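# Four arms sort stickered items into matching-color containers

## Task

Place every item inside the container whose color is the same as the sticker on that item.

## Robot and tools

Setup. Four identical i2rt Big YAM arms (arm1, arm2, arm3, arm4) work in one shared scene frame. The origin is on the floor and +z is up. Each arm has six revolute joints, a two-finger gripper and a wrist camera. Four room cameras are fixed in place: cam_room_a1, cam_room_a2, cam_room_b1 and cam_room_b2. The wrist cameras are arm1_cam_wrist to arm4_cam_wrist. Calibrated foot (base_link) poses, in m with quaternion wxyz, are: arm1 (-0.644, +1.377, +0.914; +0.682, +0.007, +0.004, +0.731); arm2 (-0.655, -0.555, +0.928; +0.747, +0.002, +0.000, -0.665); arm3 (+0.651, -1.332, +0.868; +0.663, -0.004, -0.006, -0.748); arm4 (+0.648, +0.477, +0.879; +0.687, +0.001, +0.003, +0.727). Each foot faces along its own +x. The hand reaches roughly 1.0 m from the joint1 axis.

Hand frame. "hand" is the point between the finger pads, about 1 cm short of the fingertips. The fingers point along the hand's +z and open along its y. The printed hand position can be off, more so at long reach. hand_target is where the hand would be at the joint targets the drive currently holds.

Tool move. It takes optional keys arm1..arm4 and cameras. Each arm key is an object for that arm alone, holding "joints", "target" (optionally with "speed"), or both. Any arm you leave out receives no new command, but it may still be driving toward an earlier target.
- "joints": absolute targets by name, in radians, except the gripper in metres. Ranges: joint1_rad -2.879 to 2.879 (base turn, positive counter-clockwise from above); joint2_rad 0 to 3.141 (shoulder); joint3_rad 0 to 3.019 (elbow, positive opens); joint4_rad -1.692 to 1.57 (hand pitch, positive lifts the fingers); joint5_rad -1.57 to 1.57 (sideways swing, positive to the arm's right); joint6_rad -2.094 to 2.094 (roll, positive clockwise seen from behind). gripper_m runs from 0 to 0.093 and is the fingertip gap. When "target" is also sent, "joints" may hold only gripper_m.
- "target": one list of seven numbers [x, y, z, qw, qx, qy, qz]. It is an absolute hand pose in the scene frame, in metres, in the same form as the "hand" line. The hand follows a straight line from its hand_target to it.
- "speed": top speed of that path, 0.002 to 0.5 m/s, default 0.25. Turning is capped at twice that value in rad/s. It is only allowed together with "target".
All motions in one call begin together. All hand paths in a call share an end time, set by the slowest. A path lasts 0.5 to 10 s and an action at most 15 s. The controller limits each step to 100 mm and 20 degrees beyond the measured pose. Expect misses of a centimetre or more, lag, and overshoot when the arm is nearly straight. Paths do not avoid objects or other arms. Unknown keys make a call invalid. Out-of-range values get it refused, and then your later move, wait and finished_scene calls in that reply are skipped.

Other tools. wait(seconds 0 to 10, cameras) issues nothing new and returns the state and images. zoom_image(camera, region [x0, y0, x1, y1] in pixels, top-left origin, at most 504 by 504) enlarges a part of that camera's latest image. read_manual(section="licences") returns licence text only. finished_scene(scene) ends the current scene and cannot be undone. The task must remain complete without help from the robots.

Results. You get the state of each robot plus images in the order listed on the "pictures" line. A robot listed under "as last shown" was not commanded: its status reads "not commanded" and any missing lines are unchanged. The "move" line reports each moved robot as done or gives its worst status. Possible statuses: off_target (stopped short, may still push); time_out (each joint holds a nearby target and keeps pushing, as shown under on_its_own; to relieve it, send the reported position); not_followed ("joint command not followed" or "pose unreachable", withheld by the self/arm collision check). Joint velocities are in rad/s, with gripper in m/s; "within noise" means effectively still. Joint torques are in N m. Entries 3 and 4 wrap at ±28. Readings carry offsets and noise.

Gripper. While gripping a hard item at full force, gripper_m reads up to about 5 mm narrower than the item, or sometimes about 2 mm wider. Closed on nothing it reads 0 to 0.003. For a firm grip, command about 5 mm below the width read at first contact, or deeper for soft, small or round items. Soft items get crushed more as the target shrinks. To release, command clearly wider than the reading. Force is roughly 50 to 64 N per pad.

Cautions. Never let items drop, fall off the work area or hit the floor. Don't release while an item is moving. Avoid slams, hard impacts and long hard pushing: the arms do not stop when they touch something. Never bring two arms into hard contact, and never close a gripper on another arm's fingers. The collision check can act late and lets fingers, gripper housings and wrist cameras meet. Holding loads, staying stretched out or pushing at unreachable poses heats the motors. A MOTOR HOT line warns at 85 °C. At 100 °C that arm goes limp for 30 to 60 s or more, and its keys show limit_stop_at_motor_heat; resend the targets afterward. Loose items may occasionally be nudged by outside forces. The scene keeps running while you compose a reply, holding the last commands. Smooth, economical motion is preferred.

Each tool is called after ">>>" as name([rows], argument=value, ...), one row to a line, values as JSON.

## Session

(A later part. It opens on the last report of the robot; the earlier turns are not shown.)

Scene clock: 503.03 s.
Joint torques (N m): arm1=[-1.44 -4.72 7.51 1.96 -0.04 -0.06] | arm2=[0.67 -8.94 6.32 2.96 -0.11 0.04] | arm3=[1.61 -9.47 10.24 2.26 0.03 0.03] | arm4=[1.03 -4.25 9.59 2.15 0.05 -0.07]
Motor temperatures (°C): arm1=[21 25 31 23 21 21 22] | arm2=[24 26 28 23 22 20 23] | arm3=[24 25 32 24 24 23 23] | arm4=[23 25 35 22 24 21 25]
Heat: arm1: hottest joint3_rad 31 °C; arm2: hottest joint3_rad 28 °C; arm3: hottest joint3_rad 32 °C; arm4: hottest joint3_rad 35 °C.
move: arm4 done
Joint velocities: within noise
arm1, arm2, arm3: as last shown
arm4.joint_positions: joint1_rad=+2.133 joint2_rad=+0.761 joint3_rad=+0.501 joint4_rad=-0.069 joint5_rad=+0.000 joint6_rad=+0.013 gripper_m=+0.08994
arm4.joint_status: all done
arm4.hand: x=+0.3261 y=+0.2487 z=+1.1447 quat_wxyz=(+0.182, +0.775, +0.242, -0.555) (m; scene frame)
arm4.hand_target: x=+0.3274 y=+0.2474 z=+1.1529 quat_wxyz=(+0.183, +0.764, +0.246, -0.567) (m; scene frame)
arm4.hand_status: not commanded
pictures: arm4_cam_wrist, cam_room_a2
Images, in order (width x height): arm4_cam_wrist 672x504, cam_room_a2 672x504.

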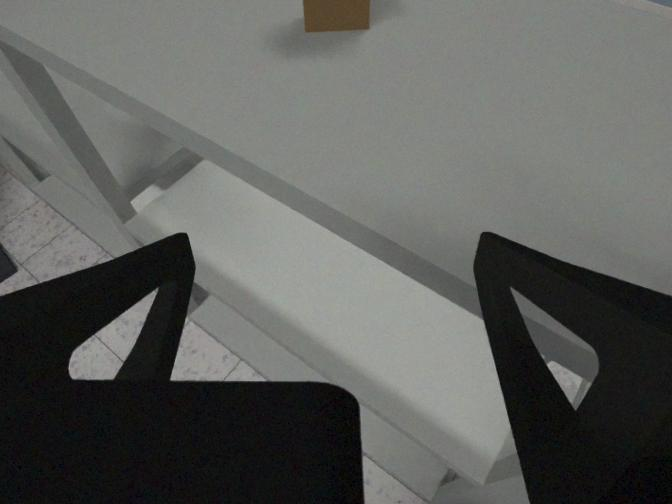

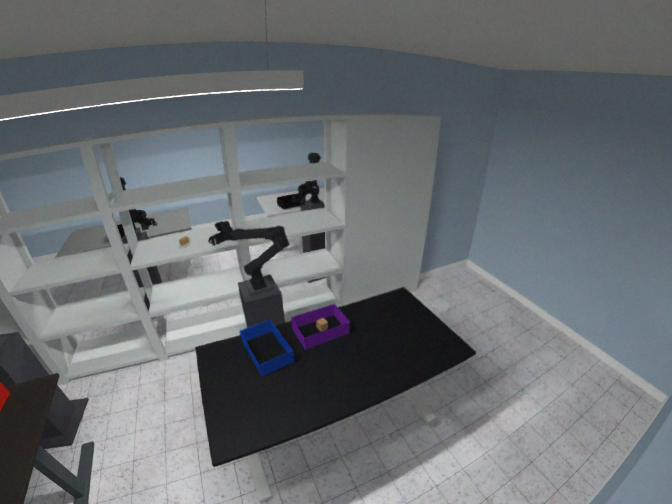

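>>> move(arm4={"target":[0.05,0.05,1.07,-0.198,-0.7502,-0.2583,0.5756],"speed":0.25}, cameras=["arm4_cam_wrist"])

Scene clock: 509.43 s.
Joint torques (N m): arm1=[-2.02 -5.07 7.51 2.03 0 -0.03] | arm2=[0.62 -8.88 6.32 2.97 -0.11 0.04] | arm3=[1.67 -9.41 10.25 2.3 0.03 0.03] | arm4=[0.5 -18.26 11.23 1.5 -0.04 -0.09]
Motor temperatures (°C): arm1=[21 25 30 23 21 21 22] | arm2=[24 26 28 23 22 20 23] | arm3=[24 25 32 24 24 23 23] | arm4=[23 25 36 22 24 21 25]
Heat: arm1: hottest joint3_rad 30 °C; arm2: hottest joint3_rad 28 °C; arm3: hottest joint3_rad 32 °C; arm4: hottest joint3_rad 36 °C.
move: arm4 off_target
Joint velocities: within noise
arm1, arm2, arm3: as last shown
arm4.joint_positions: joint1_rad=+2.133 joint2_rad=+1.824 joint3_rad=+1.167 joint4_rad=+0.358 joint5_rad=-0.048 joint6_rad=-0.001 gripper_m=+0.08994
arm4.joint_status: not commanded
arm4.hand: x=+0.0666 y=+0.0542 z=+1.0578 quat_wxyz=(+0.200, +0.760, +0.258, -0.562) (m; scene frame)
arm4.hand_target: x=+0.0511 y=+0.0508 z=+1.0700 quat_wxyz=(+0.198, +0.750, +0.258, -0.576) (m; scene frame)
arm4.hand_status: off_target (0.021 m and 1.9 deg from the pose sent, 0.348 m and 4.5 deg at the start)
pictures: arm4_cam_wrist
Images, in order (width x height): arm4_cam_wrist 672x504.

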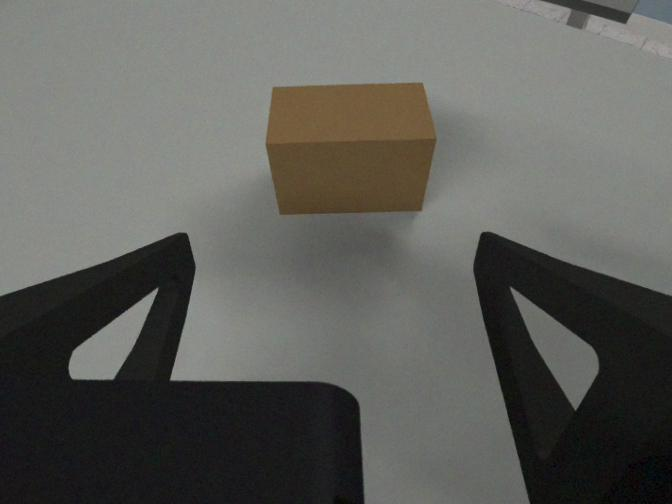

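>>> move(arm4={"target":[-0.021,0.004,1.036,-0.198,-0.7502,-0.2583,0.5756],"speed":0.15}, cameras=["arm4_cam_wrist"])

Scene clock: 515.67 s.
Joint torques (N m): arm1=[-2.32 -5.66 7.61 1.92 -0.02 -0.04] | arm2=[0.62 -9.05 6.34 2.99 -0.11 0.04] | arm3=[1.55 -9.41 10.22 2.25 0.04 0.03] | arm4=[0.15 -21.25 11.88 1.02 -0.03 -0.08]
Motor temperatures (°C): arm1=[21 25 30 23 21 21 22] | arm2=[24 26 28 23 22 20 23] | arm3=[24 25 32 24 24 23 23] | arm4=[23 25 37 22 24 21 25]
Heat: arm1: hottest joint3_rad 30 °C; arm2: hottest joint3_rad 28 °C; arm3: hottest joint3_rad 32 °C; arm4: hottest joint3_rad 37 °C.
move: arm4 off_target
Joint velocities: within noise
arm1, arm2, arm3: as last shown
arm4.joint_positions: joint1_rad=+2.128 joint2_rad=+2.049 joint3_rad=+1.436 joint4_rad=+0.332 joint5_rad=-0.053 joint6_rad=-0.001 gripper_m=+0.08994
arm4.joint_status: not commanded
arm4.hand: x=-0.0046 y=+0.0074 z=+1.0313 quat_wxyz=(+0.202, +0.755, +0.256, -0.569) (m; scene frame)
arm4.hand_target: x=-0.0200 y=+0.0048 z=+1.0361 quat_wxyz=(+0.198, +0.750, +0.258, -0.576) (m; scene frame)
arm4.hand_status: off_target (0.017 m and 1.1 deg from the pose sent, 0.103 m and 1.9 deg at the start)
pictures: arm4_cam_wrist
Images, in order (width x height): arm4_cam_wrist 672x504.

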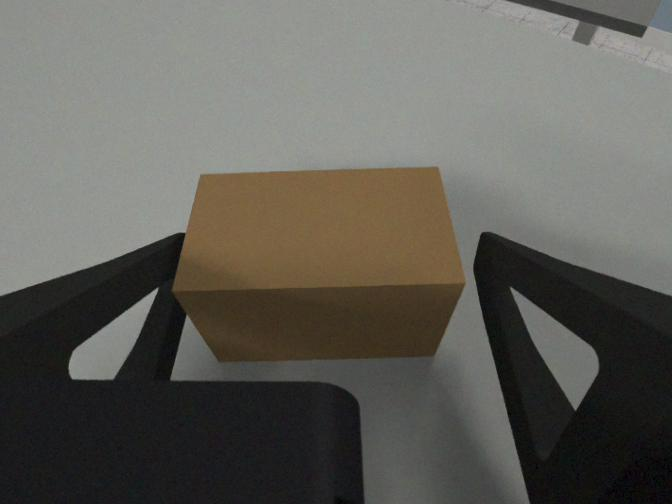

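>>> move(arm4={"joints":{"gripper_m":0.045}}, cameras=["arm4_cam_wrist"])

>>> move(arm4={"target":[-0.01,0.008,1.11,-0.198,-0.7502,-0.2583,0.5756],"speed":0.2}, cameras=[])

>>> move(arm4={"target":[0.34,0.26,1.17,-0.198,-0.7502,-0.2583,0.5756],"speed":0.35}, cameras=["arm4_cam_wrist"])

>>> move(arm4={"joints":{"joint2_rad":0.53,"joint3_rad":1.3,"joint4_rad":-1.1,"joint5_rad":0}}, cameras=[])

>>> move(arm4={"joints":{"joint1_rad":-1.5,"joint6_rad":0}}, cameras=["arm4_cam_wrist","cam_room_a2"])

Scene clock: 525.33 s.
Joint torques (N m): arm1=[-2.2 -4.54 7.54 1.92 -0.02 -0.05] | arm2=[0.62 -8.76 6.32 3 -0.11 0.05] | arm3=[1.55 -9.47 10.25 2.28 0.02 0.02] | arm4=[-0.21 -21.19 11.89 1.06 -0.05 -0.07]
Motor temperatures (°C): arm1=[21 25 30 23 21 21 22] | arm2=[24 26 28 23 22 20 23] | arm3=[24 25 32 24 24 23 23] | arm4=[23 24 38 22 24 21 25]
Heat: arm1: hottest joint3_rad 30 °C; arm2: hottest joint3_rad 28 °C; arm3: hottest joint3_rad 32 °C; arm4: hottest joint3_rad 38 °C.
move: arm4 off_target
Joint velocities: within noise
arm1, arm2, arm3: as last shown
arm4.joint_positions: joint1_rad=+2.128 joint2_rad=+2.049 joint3_rad=+1.436 joint4_rad=+0.332 joint5_rad=-0.054 joint6_rad=-0.005 gripper_m=+0.06942
arm4.joint_status: gripper_m off_target (ended at +0.06944, target +0.04500)
arm4.hand: x=-0.0045 y=+0.0073 z=+1.0313 quat_wxyz=(+0.201, +0.754, +0.258, -0.569) (m; scene frame)
arm4.hand_target: x=-0.0200 y=+0.0048 z=+1.0360 quat_wxyz=(+0.198, +0.750, +0.258, -0.576) (m; scene frame)
arm4.hand_status: not commanded
pictures: arm4_cam_wrist
Images, in order (width x height): arm4_cam_wrist 672x504.

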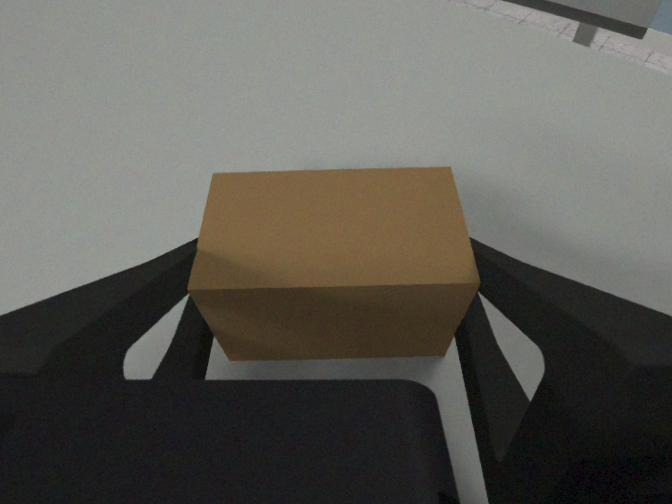

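Scene clock: 526.53 s.
Joint torques (N m): arm1=[-2.73 -5.42 7.6 2.1 -0.06 -0.05] | arm2=[0.62 -8.82 6.35 2.99 -0.11 0.05] | arm3=[1.61 -9.47 10.25 2.32 0.02 0.03] | arm4=[0.44 -23.18 12.25 1.13 0.15 -0.04]
Motor temperatures (°C): arm1=[21 25 30 23 21 21 22] | arm2=[24 26 28 23 22 20 23] | arm3=[24 25 32 24 24 23 23] | arm4=[23 25 39 22 24 21 25]
Heat: arm1: hottest joint3_rad 30 °C; arm2: hottest joint3_rad 28 °C; arm3: hottest joint3_rad 32 °C; arm4: hottest joint3_rad 39 °C.
move: arm4 off_target
Joint velocities: within noise
arm1, arm2, arm3: as last shown
arm4.joint_positions: joint1_rad=+2.128 joint2_rad=+1.958 joint3_rad=+1.456 joint4_rad=+0.189 joint5_rad=-0.054 joint6_rad=-0.005 gripper_m=+0.06942
arm4.joint_status: not commanded
arm4.hand: x=+0.0026 y=+0.0123 z=+1.0796 quat_wxyz=(+0.198, +0.764, +0.261, -0.557) (m; scene frame)
arm4.hand_target: x=-0.0084 y=+0.0091 z=+1.1101 quat_wxyz=(+0.198, +0.750, +0.258, -0.576) (m; scene frame)
arm4.hand_status: off_target (0.033 m and 2.7 deg from the pose sent, 0.079 m and 1.0 deg at the start)
pictures: none
No camera images: "cameras" was empty.

Scene clock: 528.53 s.
Joint torques (N m): arm1=[-2.08 -5.54 7.57 2.11 -0.08 -0.01] | arm2=[0.67 -8.88 6.31 3.02 -0.11 0.05] | arm3=[1.61 -9.41 10.24 2.25 0.02 0.03] | arm4=[-0.26 -1.03 9.84 1.24 -0.04 -0.09]
Motor temperatures (°C): arm1=[21 25 30 23 21 21 22] | arm2=[24 26 28 23 22 20 23] | arm3=[24 25 32 24 24 23 23] | arm4=[23 25 38 22 24 21 25]
Heat: arm1: hottest joint3_rad 30 °C; arm2: hottest joint3_rad 28 °C; arm3: hottest joint3_rad 32 °C; arm4: hottest joint3_rad 38 °C.
move: arm4 done
Joint velocities: within noise
arm1, arm2: as last shown
arm3.joint_positions: joint1_rad=+1.334 joint2_rad=+1.124 joint3_rad=+1.234 joint4_rad=-0.717 joint5_rad=+0.000 joint6_rad=-0.008 gripper_m=+0.09398
arm3.joint_status: not commanded
arm3.hand: x=+1.1197 y=-1.5020 z=+1.2733 quat_wxyz=(-0.457, -0.151, -0.872, +0.090) (m; scene frame)
arm3.hand_target: x=+1.1225 y=-1.4995 z=+1.2822 quat_wxyz=(-0.470, -0.151, -0.865, +0.089) (m; scene frame)
arm3.hand_status: not commanded
arm4.joint_positions: joint1_rad=+2.103 joint2_rad=+0.655 joint3_rad=+0.496 joint4_rad=-0.094 joint5_rad=-0.077 joint6_rad=-0.008 gripper_m=+0.06942
arm4.joint_status: not commanded
arm4.hand: x=+0.3422 y=+0.2582 z=+1.1746 quat_wxyz=(+0.205, +0.746, +0.254, -0.580) (m; scene frame)
arm4.hand_target: x=+0.3400 y=+0.2601 z=+1.1701 quat_wxyz=(+0.198, +0.750, +0.258, -0.576) (m; scene frame)
arm4.hand_status: done (0.005 m and 1.2 deg from the pose sent, 0.428 m and 2.7 deg at the start)
pictures: arm4_cam_wrist
Images, in order (width x height): arm4_cam_wrist 672x504.

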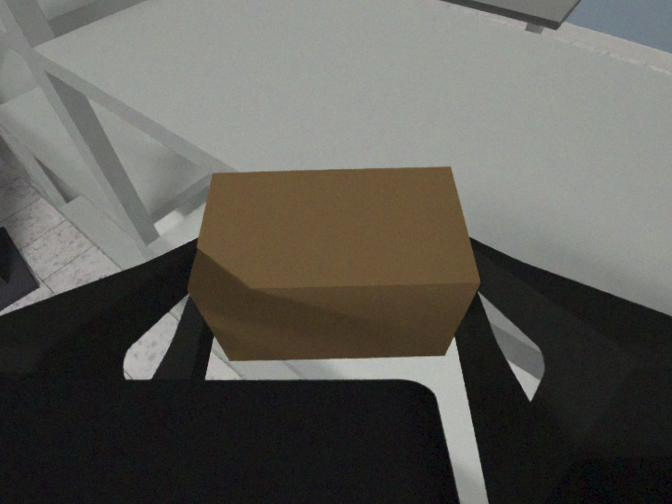

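Scene clock: 530.03 s.
Joint torques (N m): arm1=[-1.96 -5.07 7.53 2.07 -0.02 -0.04] | arm2=[0.62 -8.82 6.31 2.97 -0.11 0.05] | arm3=[1.61 -9.58 10.25 2.3 0.02 0.02] | arm4=[-0.09 2.14 10.41 1.11 0.21 -0.1]
Motor temperatures (°C): arm1=[21 25 30 23 21 21 22] | arm2=[24 26 28 23 22 20 23] | arm3=[24 25 32 24 24 23 23] | arm4=[23 25 39 22 24 21 25]
Heat: arm1: hottest joint3_rad 30 °C; arm2: hottest joint3_rad 28 °C; arm3: hottest joint3_rad 32 °C; arm4: hottest joint3_rad 39 °C.
move: arm4 done
Joint velocities: within noise
arm1, arm2, arm3: as last shown
arm4.joint_positions: joint1_rad=+2.102 joint2_rad=+0.529 joint3_rad=+1.260 joint4_rad=-1.090 joint5_rad=-0.003 joint6_rad=-0.008 gripper_m=+0.06942
arm4.joint_status: all done
arm4.hand: x=+0.4477 y=+0.3440 z=+1.4295 quat_wxyz=(+0.165, +0.784, +0.242, -0.548) (m; scene frame)
arm4.hand_target: x=+0.4526 y=+0.3503 z=+1.4472 quat_wxyz=(+0.161, +0.776, +0.240, -0.561) (m; scene frame)
arm4.hand_status: not commanded
pictures: none
No camera images: "cameras" was empty.

Scene clock: 532.57 s.
Joint torques (N m): arm1=[-2.02 -4.95 7.45 2 -0.05 -0.03] | arm2=[0.62 -8.88 6.37 2.99 -0.11 0.04] | arm3=[1.49 -9.64 10.21 2.29 0.02 0.02] | arm4=[0.5 2.61 10.45 1.24 0.03 0.1]
Motor temperatures (°C): arm1=[21 25 30 23 21 21 22] | arm2=[24 26 28 23 22 20 23] | arm3=[24 25 32 24 24 23 23] | arm4=[23 24 38 22 24 21 26]
Heat: arm1: hottest joint3_rad 30 °C; arm2: hottest joint3_rad 28 °C; arm3: hottest joint3_rad 32 °C; arm4: hottest joint3_rad 38 °C.
move: arm4 done
Joint velocities: within noise
arm1.joint_positions: joint1_rad=-2.424 joint2_rad=+1.337 joint3_rad=+0.304 joint4_rad=+0.861 joint5_rad=-0.005 joint6_rad=+0.013 gripper_m=+0.08994
arm1.joint_status: not commanded
arm1.hand: x=-0.3308 y=+1.0677 z=+1.0529 quat_wxyz=(-0.592, -0.294, -0.711, +0.242) (m; scene frame)
arm1.hand_target: x=-0.3300 y=+1.0650 z=+1.0599 quat_wxyz=(-0.597, -0.290, -0.706, +0.247) (m; scene frame)
arm1.hand_status: not commanded
arm2.joint_positions: joint1_rad=+2.169 joint2_rad=+1.406 joint3_rad=+0.278 joint4_rad=+1.001 joint5_rad=-0.004 joint6_rad=-0.007 gripper_m=+0.08989
arm2.joint_status: not commanded
arm2.hand: x=-0.3275 y=-0.2707 z=+1.0685 quat_wxyz=(-0.620, +0.266, -0.701, -0.231) (m; scene frame)
arm2.hand_target: x=-0.3290 y=-0.2719 z=+1.0701 quat_wxyz=(-0.623, +0.266, -0.698, -0.232) (m; scene frame)
arm2.hand_status: not commanded
arm3: as last shown
arm4.joint_positions: joint1_rad=-1.495 joint2_rad=+0.529 joint3_rad=+1.260 joint4_rad=-1.090 joint5_rad=+0.001 joint6_rad=-0.008 gripper_m=+0.06953
arm4.joint_status: all done
arm4.hand: x=+0.8922 y=+0.5107 z=+1.4268 quat_wxyz=(-0.566, +0.058, -0.821, -0.034) (m; scene frame)
arm4.hand_target: x=+0.8850 y=+0.5089 z=+1.4446 quat_wxyz=(-0.578, +0.053, -0.813, -0.036) (m; scene frame)
arm4.hand_status: not commanded
pictures: arm4_cam_wrist, cam_room_a2
Images, in order (width x height): arm4_cam_wrist 672x504, cam_room_a2 672x504.

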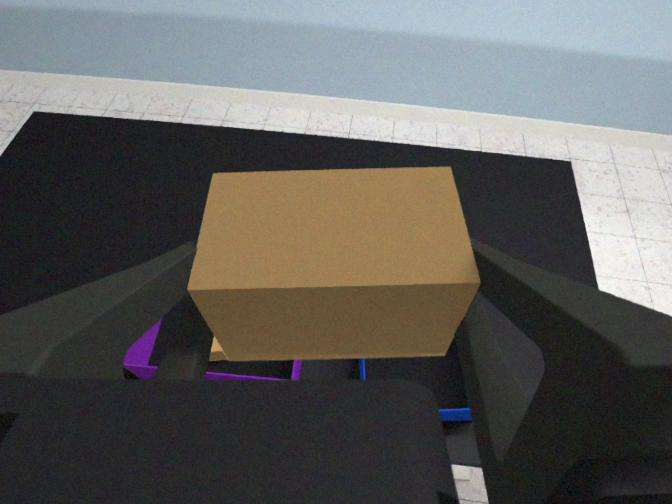

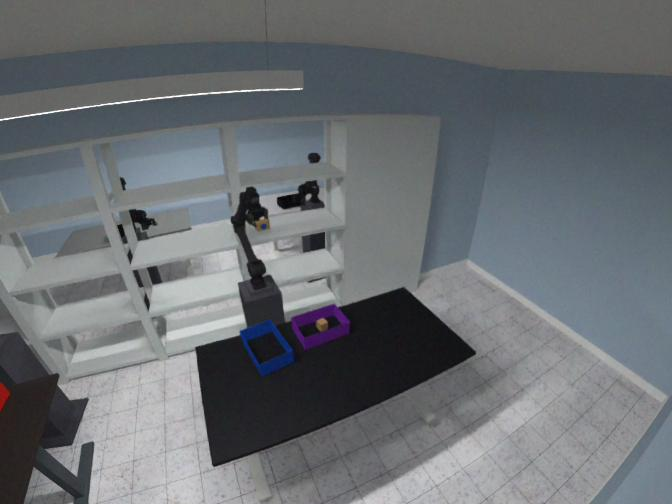

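>>> move(arm4={"target":[1.145,0.503,0.98,0,0.7071,0.7071,0],"speed":0.35}, cameras=["arm4_cam_wrist","cam_room_a2"])

Scene clock: 548.73 s.
Joint torques (N m): arm1=[-2.2 -5.54 7.43 2.1 -0.07 -0.09] | arm2=[0.67 -8.88 6.31 2.96 -0.11 0.04] | arm3=[1.61 -9.52 10.26 2.26 0.03 0.03] | arm4=[-0.09 -16.44 10.86 -0.4 0.07 0.18]
Motor temperatures (°C): arm1=[21 25 30 23 21 21 22] | arm2=[23 26 28 23 22 20 23] | arm3=[24 25 32 24 24 23 23] | arm4=[23 24 37 22 24 21 26]
Heat: arm1: hottest joint3_rad 30 °C; arm2: hottest joint3_rad 28 °C; arm3: hottest joint3_rad 32 °C; arm4: hottest joint3_rad 37 °C.
move: arm4 off_target
Joint velocities: within noise
arm1, arm2, arm3: as last shown
arm4.joint_positions: joint1_rad=-1.572 joint2_rad=+1.706 joint3_rad=+1.270 joint4_rad=-1.161 joint5_rad=+0.000 joint6_rad=+1.607 gripper_m=+0.06959
arm4.joint_status: not commanded
arm4.hand: x=+1.1277 y=+0.5038 z=+0.9664 quat_wxyz=(+0.009, -0.700, -0.714, +0.012) (m; scene frame)
arm4.hand_target: x=+1.1443 y=+0.5030 z=+0.9801 quat_wxyz=(+0.000, -0.707, -0.707, +0.000) (m; scene frame)
arm4.hand_status: off_target (0.022 m and 2.1 deg from the pose sent, 0.513 m and 114.7 deg at the start)
pictures: arm4_cam_wrist, cam_room_a2
Images, in order (width x height): arm4_cam_wrist 672x504, cam_room_a2 672x504.

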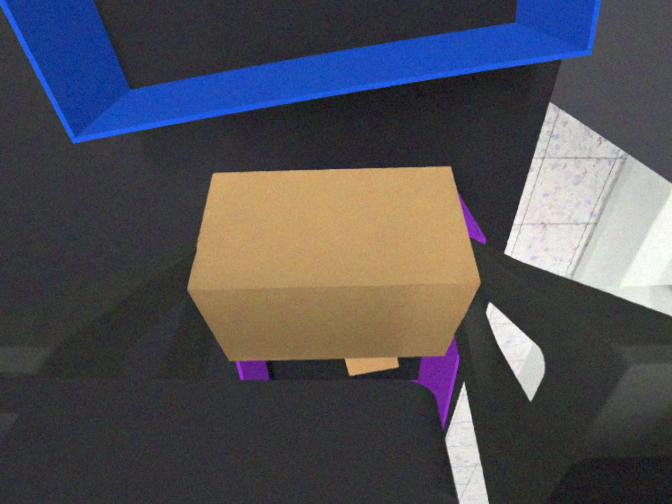

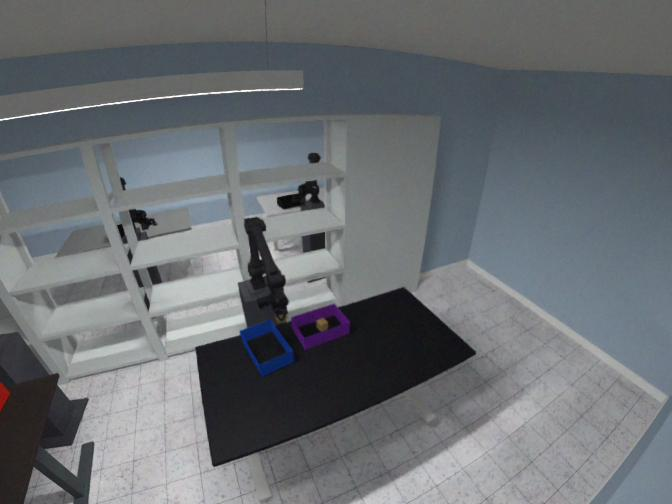

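>>> move(arm4={"target":[1.157,0.418,0.89,0,0.643,0.766,0],"speed":0.25}, cameras=["arm4_cam_wrist"])

Scene clock: 558.23 s.
Joint torques (N m): arm1=[-2.26 -5.3 7.41 2.06 -0.06 -0.05] | arm2=[0.62 -8.94 6.32 2.99 -0.11 0.04] | arm3=[1.61 -9.52 10.19 2.29 0.03 0.02] | arm4=[1.38 -17.44 7.02 0.36 0.04 -0.08]
Motor temperatures (°C): arm1=[21 25 30 23 21 21 22] | arm2=[23 25 28 23 22 20 23] | arm3=[24 25 32 24 24 23 23] | arm4=[23 25 38 22 24 21 26]
Heat: arm1: hottest joint3_rad 30 °C; arm2: hottest joint3_rad 28 °C; arm3: hottest joint3_rad 32 °C; arm4: hottest joint3_rad 38 °C.
move: arm4 done
Joint velocities: within noise
arm1, arm2, arm3: as last shown
arm4.joint_positions: joint1_rad=-1.751 joint2_rad=+1.854 joint3_rad=+1.261 joint4_rad=-0.980 joint5_rad=-0.001 joint6_rad=+1.295 gripper_m=+0.06959
arm4.joint_status: not commanded
arm4.hand: x=+1.1529 y=+0.4140 z=+0.8929 quat_wxyz=(+0.002, -0.651, -0.759, +0.003) (m; scene frame)
arm4.hand_target: x=+1.1570 y=+0.4181 z=+0.8901 quat_wxyz=(+0.000, -0.643, -0.766, +0.000) (m; scene frame)
arm4.hand_status: done (0.006 m and 1.3 deg from the pose sent, 0.119 m and 9.1 deg at the start)
pictures: arm4_cam_wrist
Images, in order (width x height): arm4_cam_wrist 672x504.

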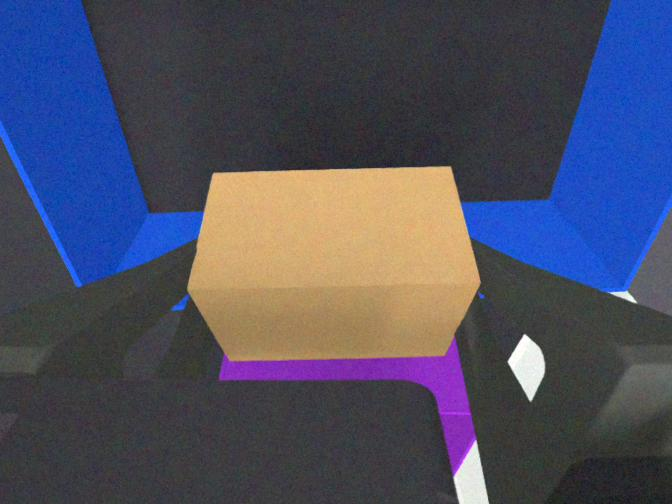

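>>> move(arm4={"target":[1.158,0.415,0.78,0,0.643,0.766,0],"speed":0.15}, cameras=["arm4_cam_wrist"])

Scene clock: 563.10 s.
Joint torques (N m): arm1=[-2.73 -4.95 7.51 1.98 -0.01 -0.04] | arm2=[0.67 -8.88 6.34 2.97 -0.11 0.04] | arm3=[1.55 -9.41 10.25 2.28 0.03 0.03] | arm4=[1.2 -18.02 5.52 0.39 0.03 -0.08]
Motor temperatures (°C): arm1=[21 25 30 23 21 21 22] | arm2=[23 25 28 23 22 20 23] | arm3=[24 25 33 24 24 23 23] | arm4=[23 25 37 22 24 21 26]
Heat: arm1: hottest joint3_rad 30 °C; arm2: hottest joint3_rad 28 °C; arm3: hottest joint3_rad 33 °C; arm4: hottest joint3_rad 37 °C.
move: arm4 done
Joint velocities: within noise
arm1, arm2, arm3: as last shown
arm4.joint_positions: joint1_rad=-1.751 joint2_rad=+2.039 joint3_rad=+1.215 joint4_rad=-0.737 joint5_rad=-0.001 joint6_rad=+1.289 gripper_m=+0.06958
arm4.joint_status: not commanded
arm4.hand: x=+1.1584 y=+0.4129 z=+0.7883 quat_wxyz=(-0.003, -0.649, -0.760, +0.000) (m; scene frame)
arm4.hand_target: x=+1.1578 y=+0.4151 z=+0.7802 quat_wxyz=(+0.000, -0.643, -0.766, +0.000) (m; scene frame)
arm4.hand_status: done (0.009 m and 1.0 deg from the pose sent, 0.113 m and 1.4 deg at the start)
pictures: arm4_cam_wrist
Images, in order (width x height): arm4_cam_wrist 672x504.

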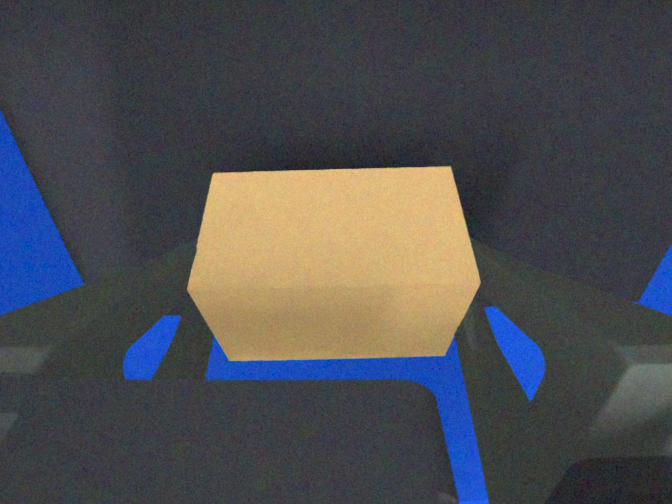

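>>> move(arm4={"target":[1.158,0.417,0.762,0,0.643,0.766,0],"speed":0.1}, cameras=["arm4_cam_wrist"])

>>> move(arm4={"joints":{"gripper_m":0.079}}, cameras=["arm4_cam_wrist"])

>>> move(arm4={"target":[1.158,0.417,0.98,0,0.643,0.766,0],"joints":{"gripper_m":0.09}})

Scene clock: 568.27 s.
Joint torques (N m): arm1=[-2.61 -5.42 7.49 1.94 -0.05 -0.07] | arm2=[0.62 -8.94 6.32 2.97 -0.11 0.06] | arm3=[1.61 -9.35 10.26 2.29 0.01 0.02] | arm4=[0.85 -17.2 5.26 0.34 0.05 -0.06]
Motor temperatures (°C): arm1=[21 25 30 23 21 21 22] | arm2=[23 25 28 23 22 20 23] | arm3=[24 25 33 24 24 23 23] | arm4=[23 24 36 22 24 21 26]
Heat: arm1: hottest joint3_rad 30 °C; arm2: hottest joint3_rad 28 °C; arm3: hottest joint3_rad 33 °C; arm4: hottest joint3_rad 36 °C.
move: arm4 off_target
Joint velocities: within noise
arm1, arm2, arm3: as last shown
arm4.joint_positions: joint1_rad=-1.751 joint2_rad=+2.066 joint3_rad=+1.215 joint4_rad=-0.699 joint5_rad=-0.001 joint6_rad=+1.289 gripper_m=+0.06958
arm4.joint_status: not commanded
arm4.hand: x=+1.1614 y=+0.4124 z=+0.7752 quat_wxyz=(-0.007, -0.649, -0.760, -0.003) (m; scene frame)
arm4.hand_target: x=+1.1577 y=+0.4170 z=+0.7623 quat_wxyz=(+0.000, -0.643, -0.766, +0.000) (m; scene frame)
arm4.hand_status: off_target (0.014 m and 1.3 deg from the pose sent, 0.027 m and 1.0 deg at the start)
pictures: arm4_cam_wrist
Images, in order (width x height): arm4_cam_wrist 672x504.

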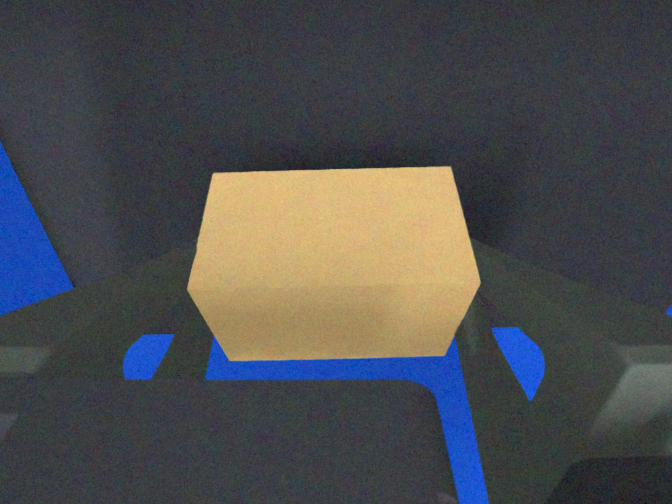

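Scene clock: 568.70 s.
Joint torques (N m): arm1=[-2.49 -4.84 7.47 2.09 -0.03 -0.04] | arm2=[0.67 -9 6.31 2.96 -0.11 0.04] | arm3=[1.55 -9.52 10.25 2.29 0.03 0.02] | arm4=[1.14 -17.38 5.31 0.44 0.07 -0.05]
Motor temperatures (°C): arm1=[21 25 30 23 21 21 22] | arm2=[23 25 28 23 22 20 23] | arm3=[24 25 33 24 24 23 23] | arm4=[23 24 36 22 24 21 26]
Heat: arm1: hottest joint3_rad 30 °C; arm2: hottest joint3_rad 28 °C; arm3: hottest joint3_rad 33 °C; arm4: hottest joint3_rad 36 °C.
move: arm4 done
Joint velocities: within noise
arm1, arm2, arm3: as last shown
arm4.joint_positions: joint1_rad=-1.751 joint2_rad=+2.066 joint3_rad=+1.215 joint4_rad=-0.699 joint5_rad=-0.001 joint6_rad=+1.289 gripper_m=+0.07891
arm4.joint_status: all done
arm4.hand: x=+1.1614 y=+0.4124 z=+0.7752 quat_wxyz=(-0.007, -0.649, -0.760, -0.003) (m; scene frame)
arm4.hand_target: x=+1.1576 y=+0.4170 z=+0.7623 quat_wxyz=(+0.000, -0.643, -0.766, +0.000) (m; scene frame)
arm4.hand_status: not commanded
pictures: arm4_cam_wrist
Images, in order (width x height): arm4_cam_wrist 672x504.

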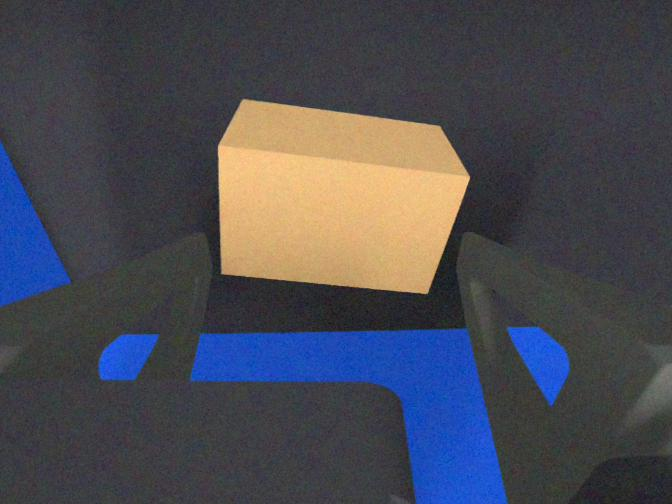

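Scene clock: 570.27 s.
Joint torques (N m): arm1=[-2.14 -5.19 7.47 2.1 -0.09 -0.05] | arm2=[0.62 -9.05 6.31 2.97 -0.1 0.04] | arm3=[1.61 -9.58 10.25 2.28 0.03 0.02] | arm4=[0.97 -16.67 9.98 -0.44 0.06 -0.05]
Motor temperatures (°C): arm1=[21 25 30 23 21 21 22] | arm2=[23 25 28 23 22 20 23] | arm3=[24 25 33 24 24 23 23] | arm4=[23 24 36 22 24 21 26]
Heat: arm1: hottest joint3_rad 30 °C; arm2: hottest joint3_rad 28 °C; arm3: hottest joint3_rad 33 °C; arm4: hottest joint3_rad 36 °C.
move: arm4 off_target
Joint velocities: within noise
arm1, arm2: as last shown
arm3.joint_positions: joint1_rad=+1.334 joint2_rad=+1.124 joint3_rad=+1.234 joint4_rad=-0.717 joint5_rad=+0.000 joint6_rad=-0.008 gripper_m=+0.09398
arm3.joint_status: not commanded
arm3.hand: x=+1.1197 y=-1.5020 z=+1.2733 quat_wxyz=(-0.457, -0.151, -0.872, +0.090) (m; scene frame)
arm3.hand_target: x=+1.1225 y=-1.4995 z=+1.2822 quat_wxyz=(-0.470, -0.151, -0.865, +0.089) (m; scene frame)
arm3.hand_status: not commanded
arm4.joint_positions: joint1_rad=-1.751 joint2_rad=+1.749 joint3_rad=+1.337 joint4_rad=-1.176 joint5_rad=-0.001 joint6_rad=+1.289 gripper_m=+0.08989
arm4.joint_status: all done
arm4.hand: x=+1.1461 y=+0.4151 z=+0.9695 quat_wxyz=(+0.008, -0.649, -0.760, +0.007) (m; scene frame)
arm4.hand_target: x=+1.1575 y=+0.4171 z=+0.9801 quat_wxyz=(+0.000, -0.643, -0.766, +0.000) (m; scene frame)
arm4.hand_status: off_target (0.016 m and 1.6 deg from the pose sent, 0.205 m and 1.3 deg at the start)
pictures: arm1_cam_wrist, arm2_cam_wrist, arm3_cam_wrist, arm4_cam_wrist, cam_room_a1, cam_room_a2, cam_room_b1, cam_room_b2
Images, in order (width x height): arm1_cam_wrist 672x504, arm2_cam_wrist 672x504, arm3_cam_wrist 672x504, arm4_cam_wrist 672x504, cam_room_a1 672x504, cam_room_a2 672x504, cam_room_b1 672x504, cam_room_b2 672x504.

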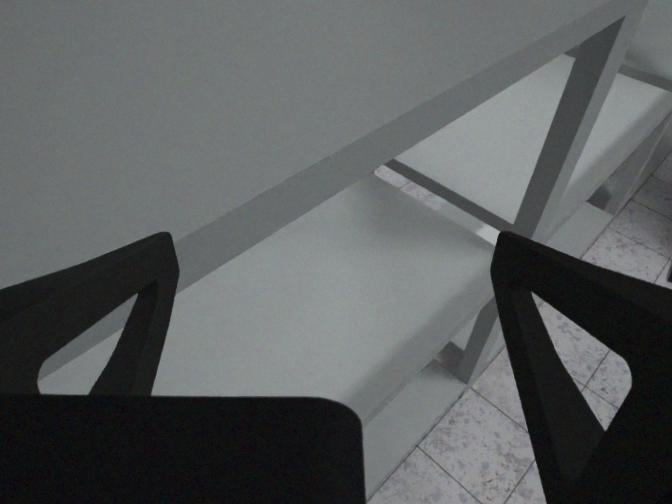

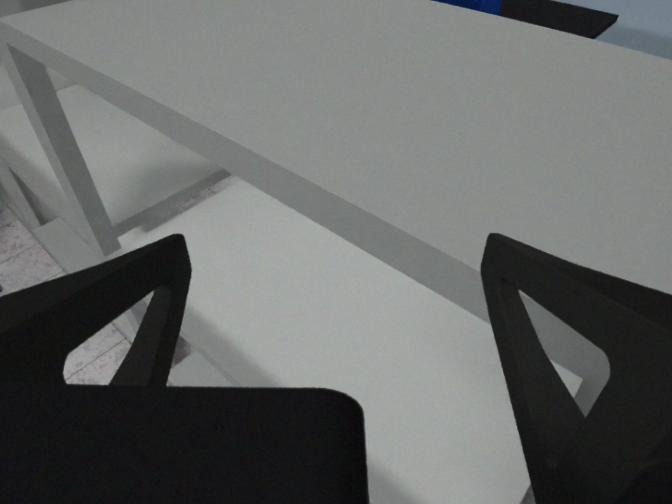

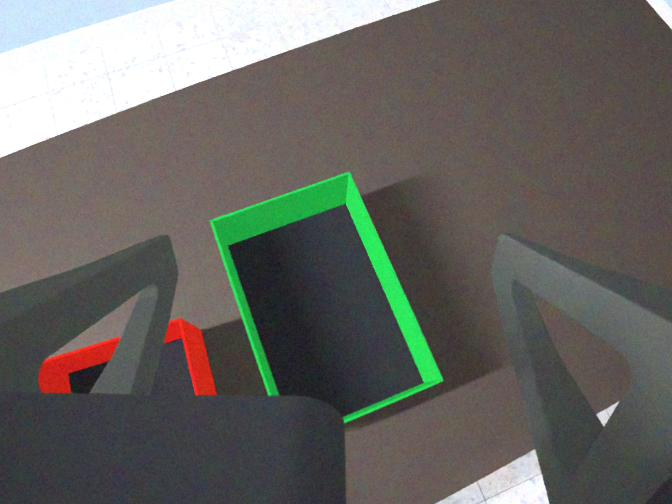

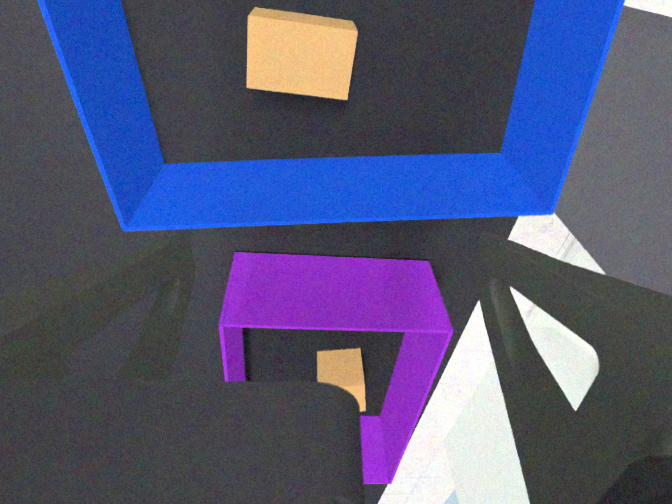

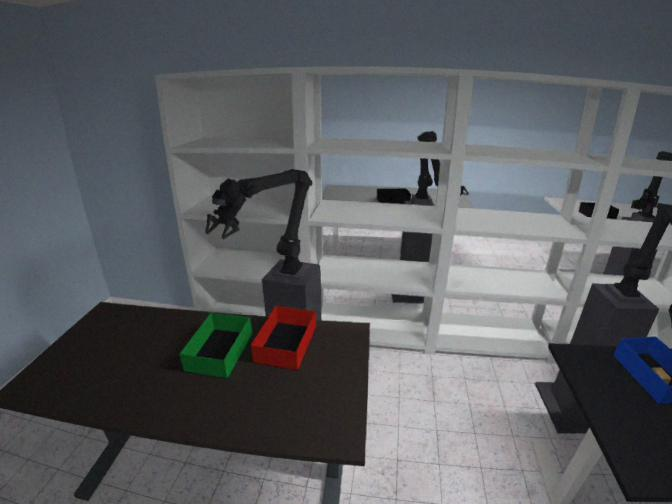

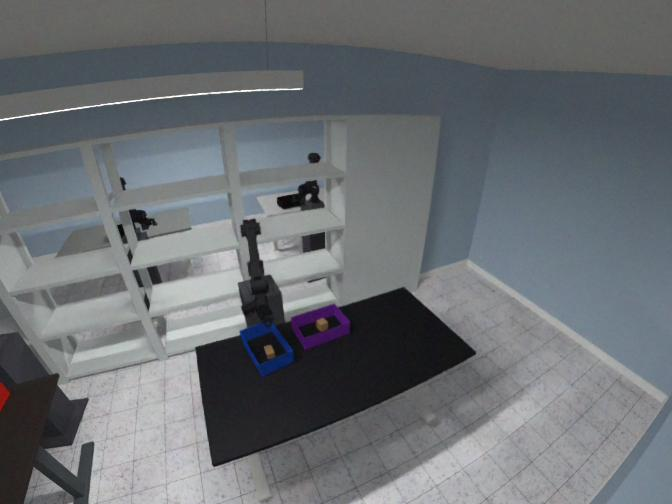

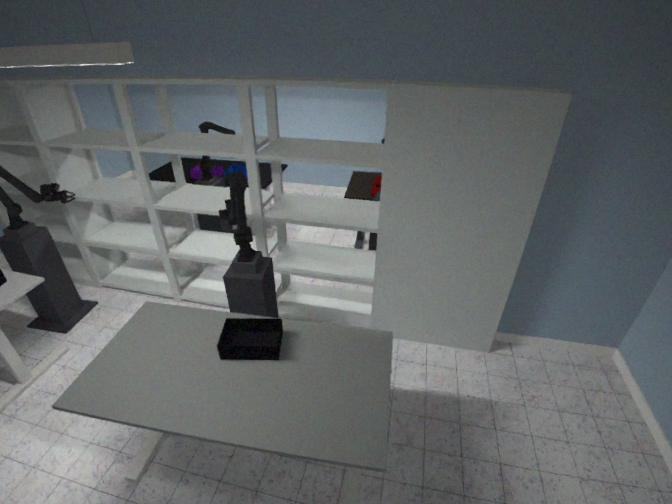

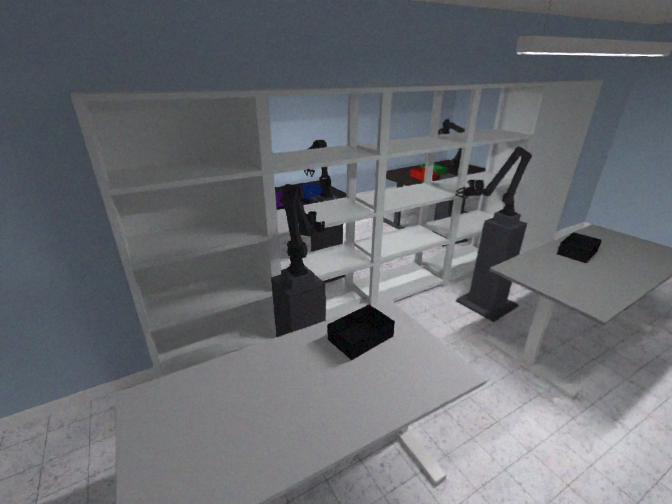

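>>> finished_scene(scene=1)

The scene is finished: the task was done.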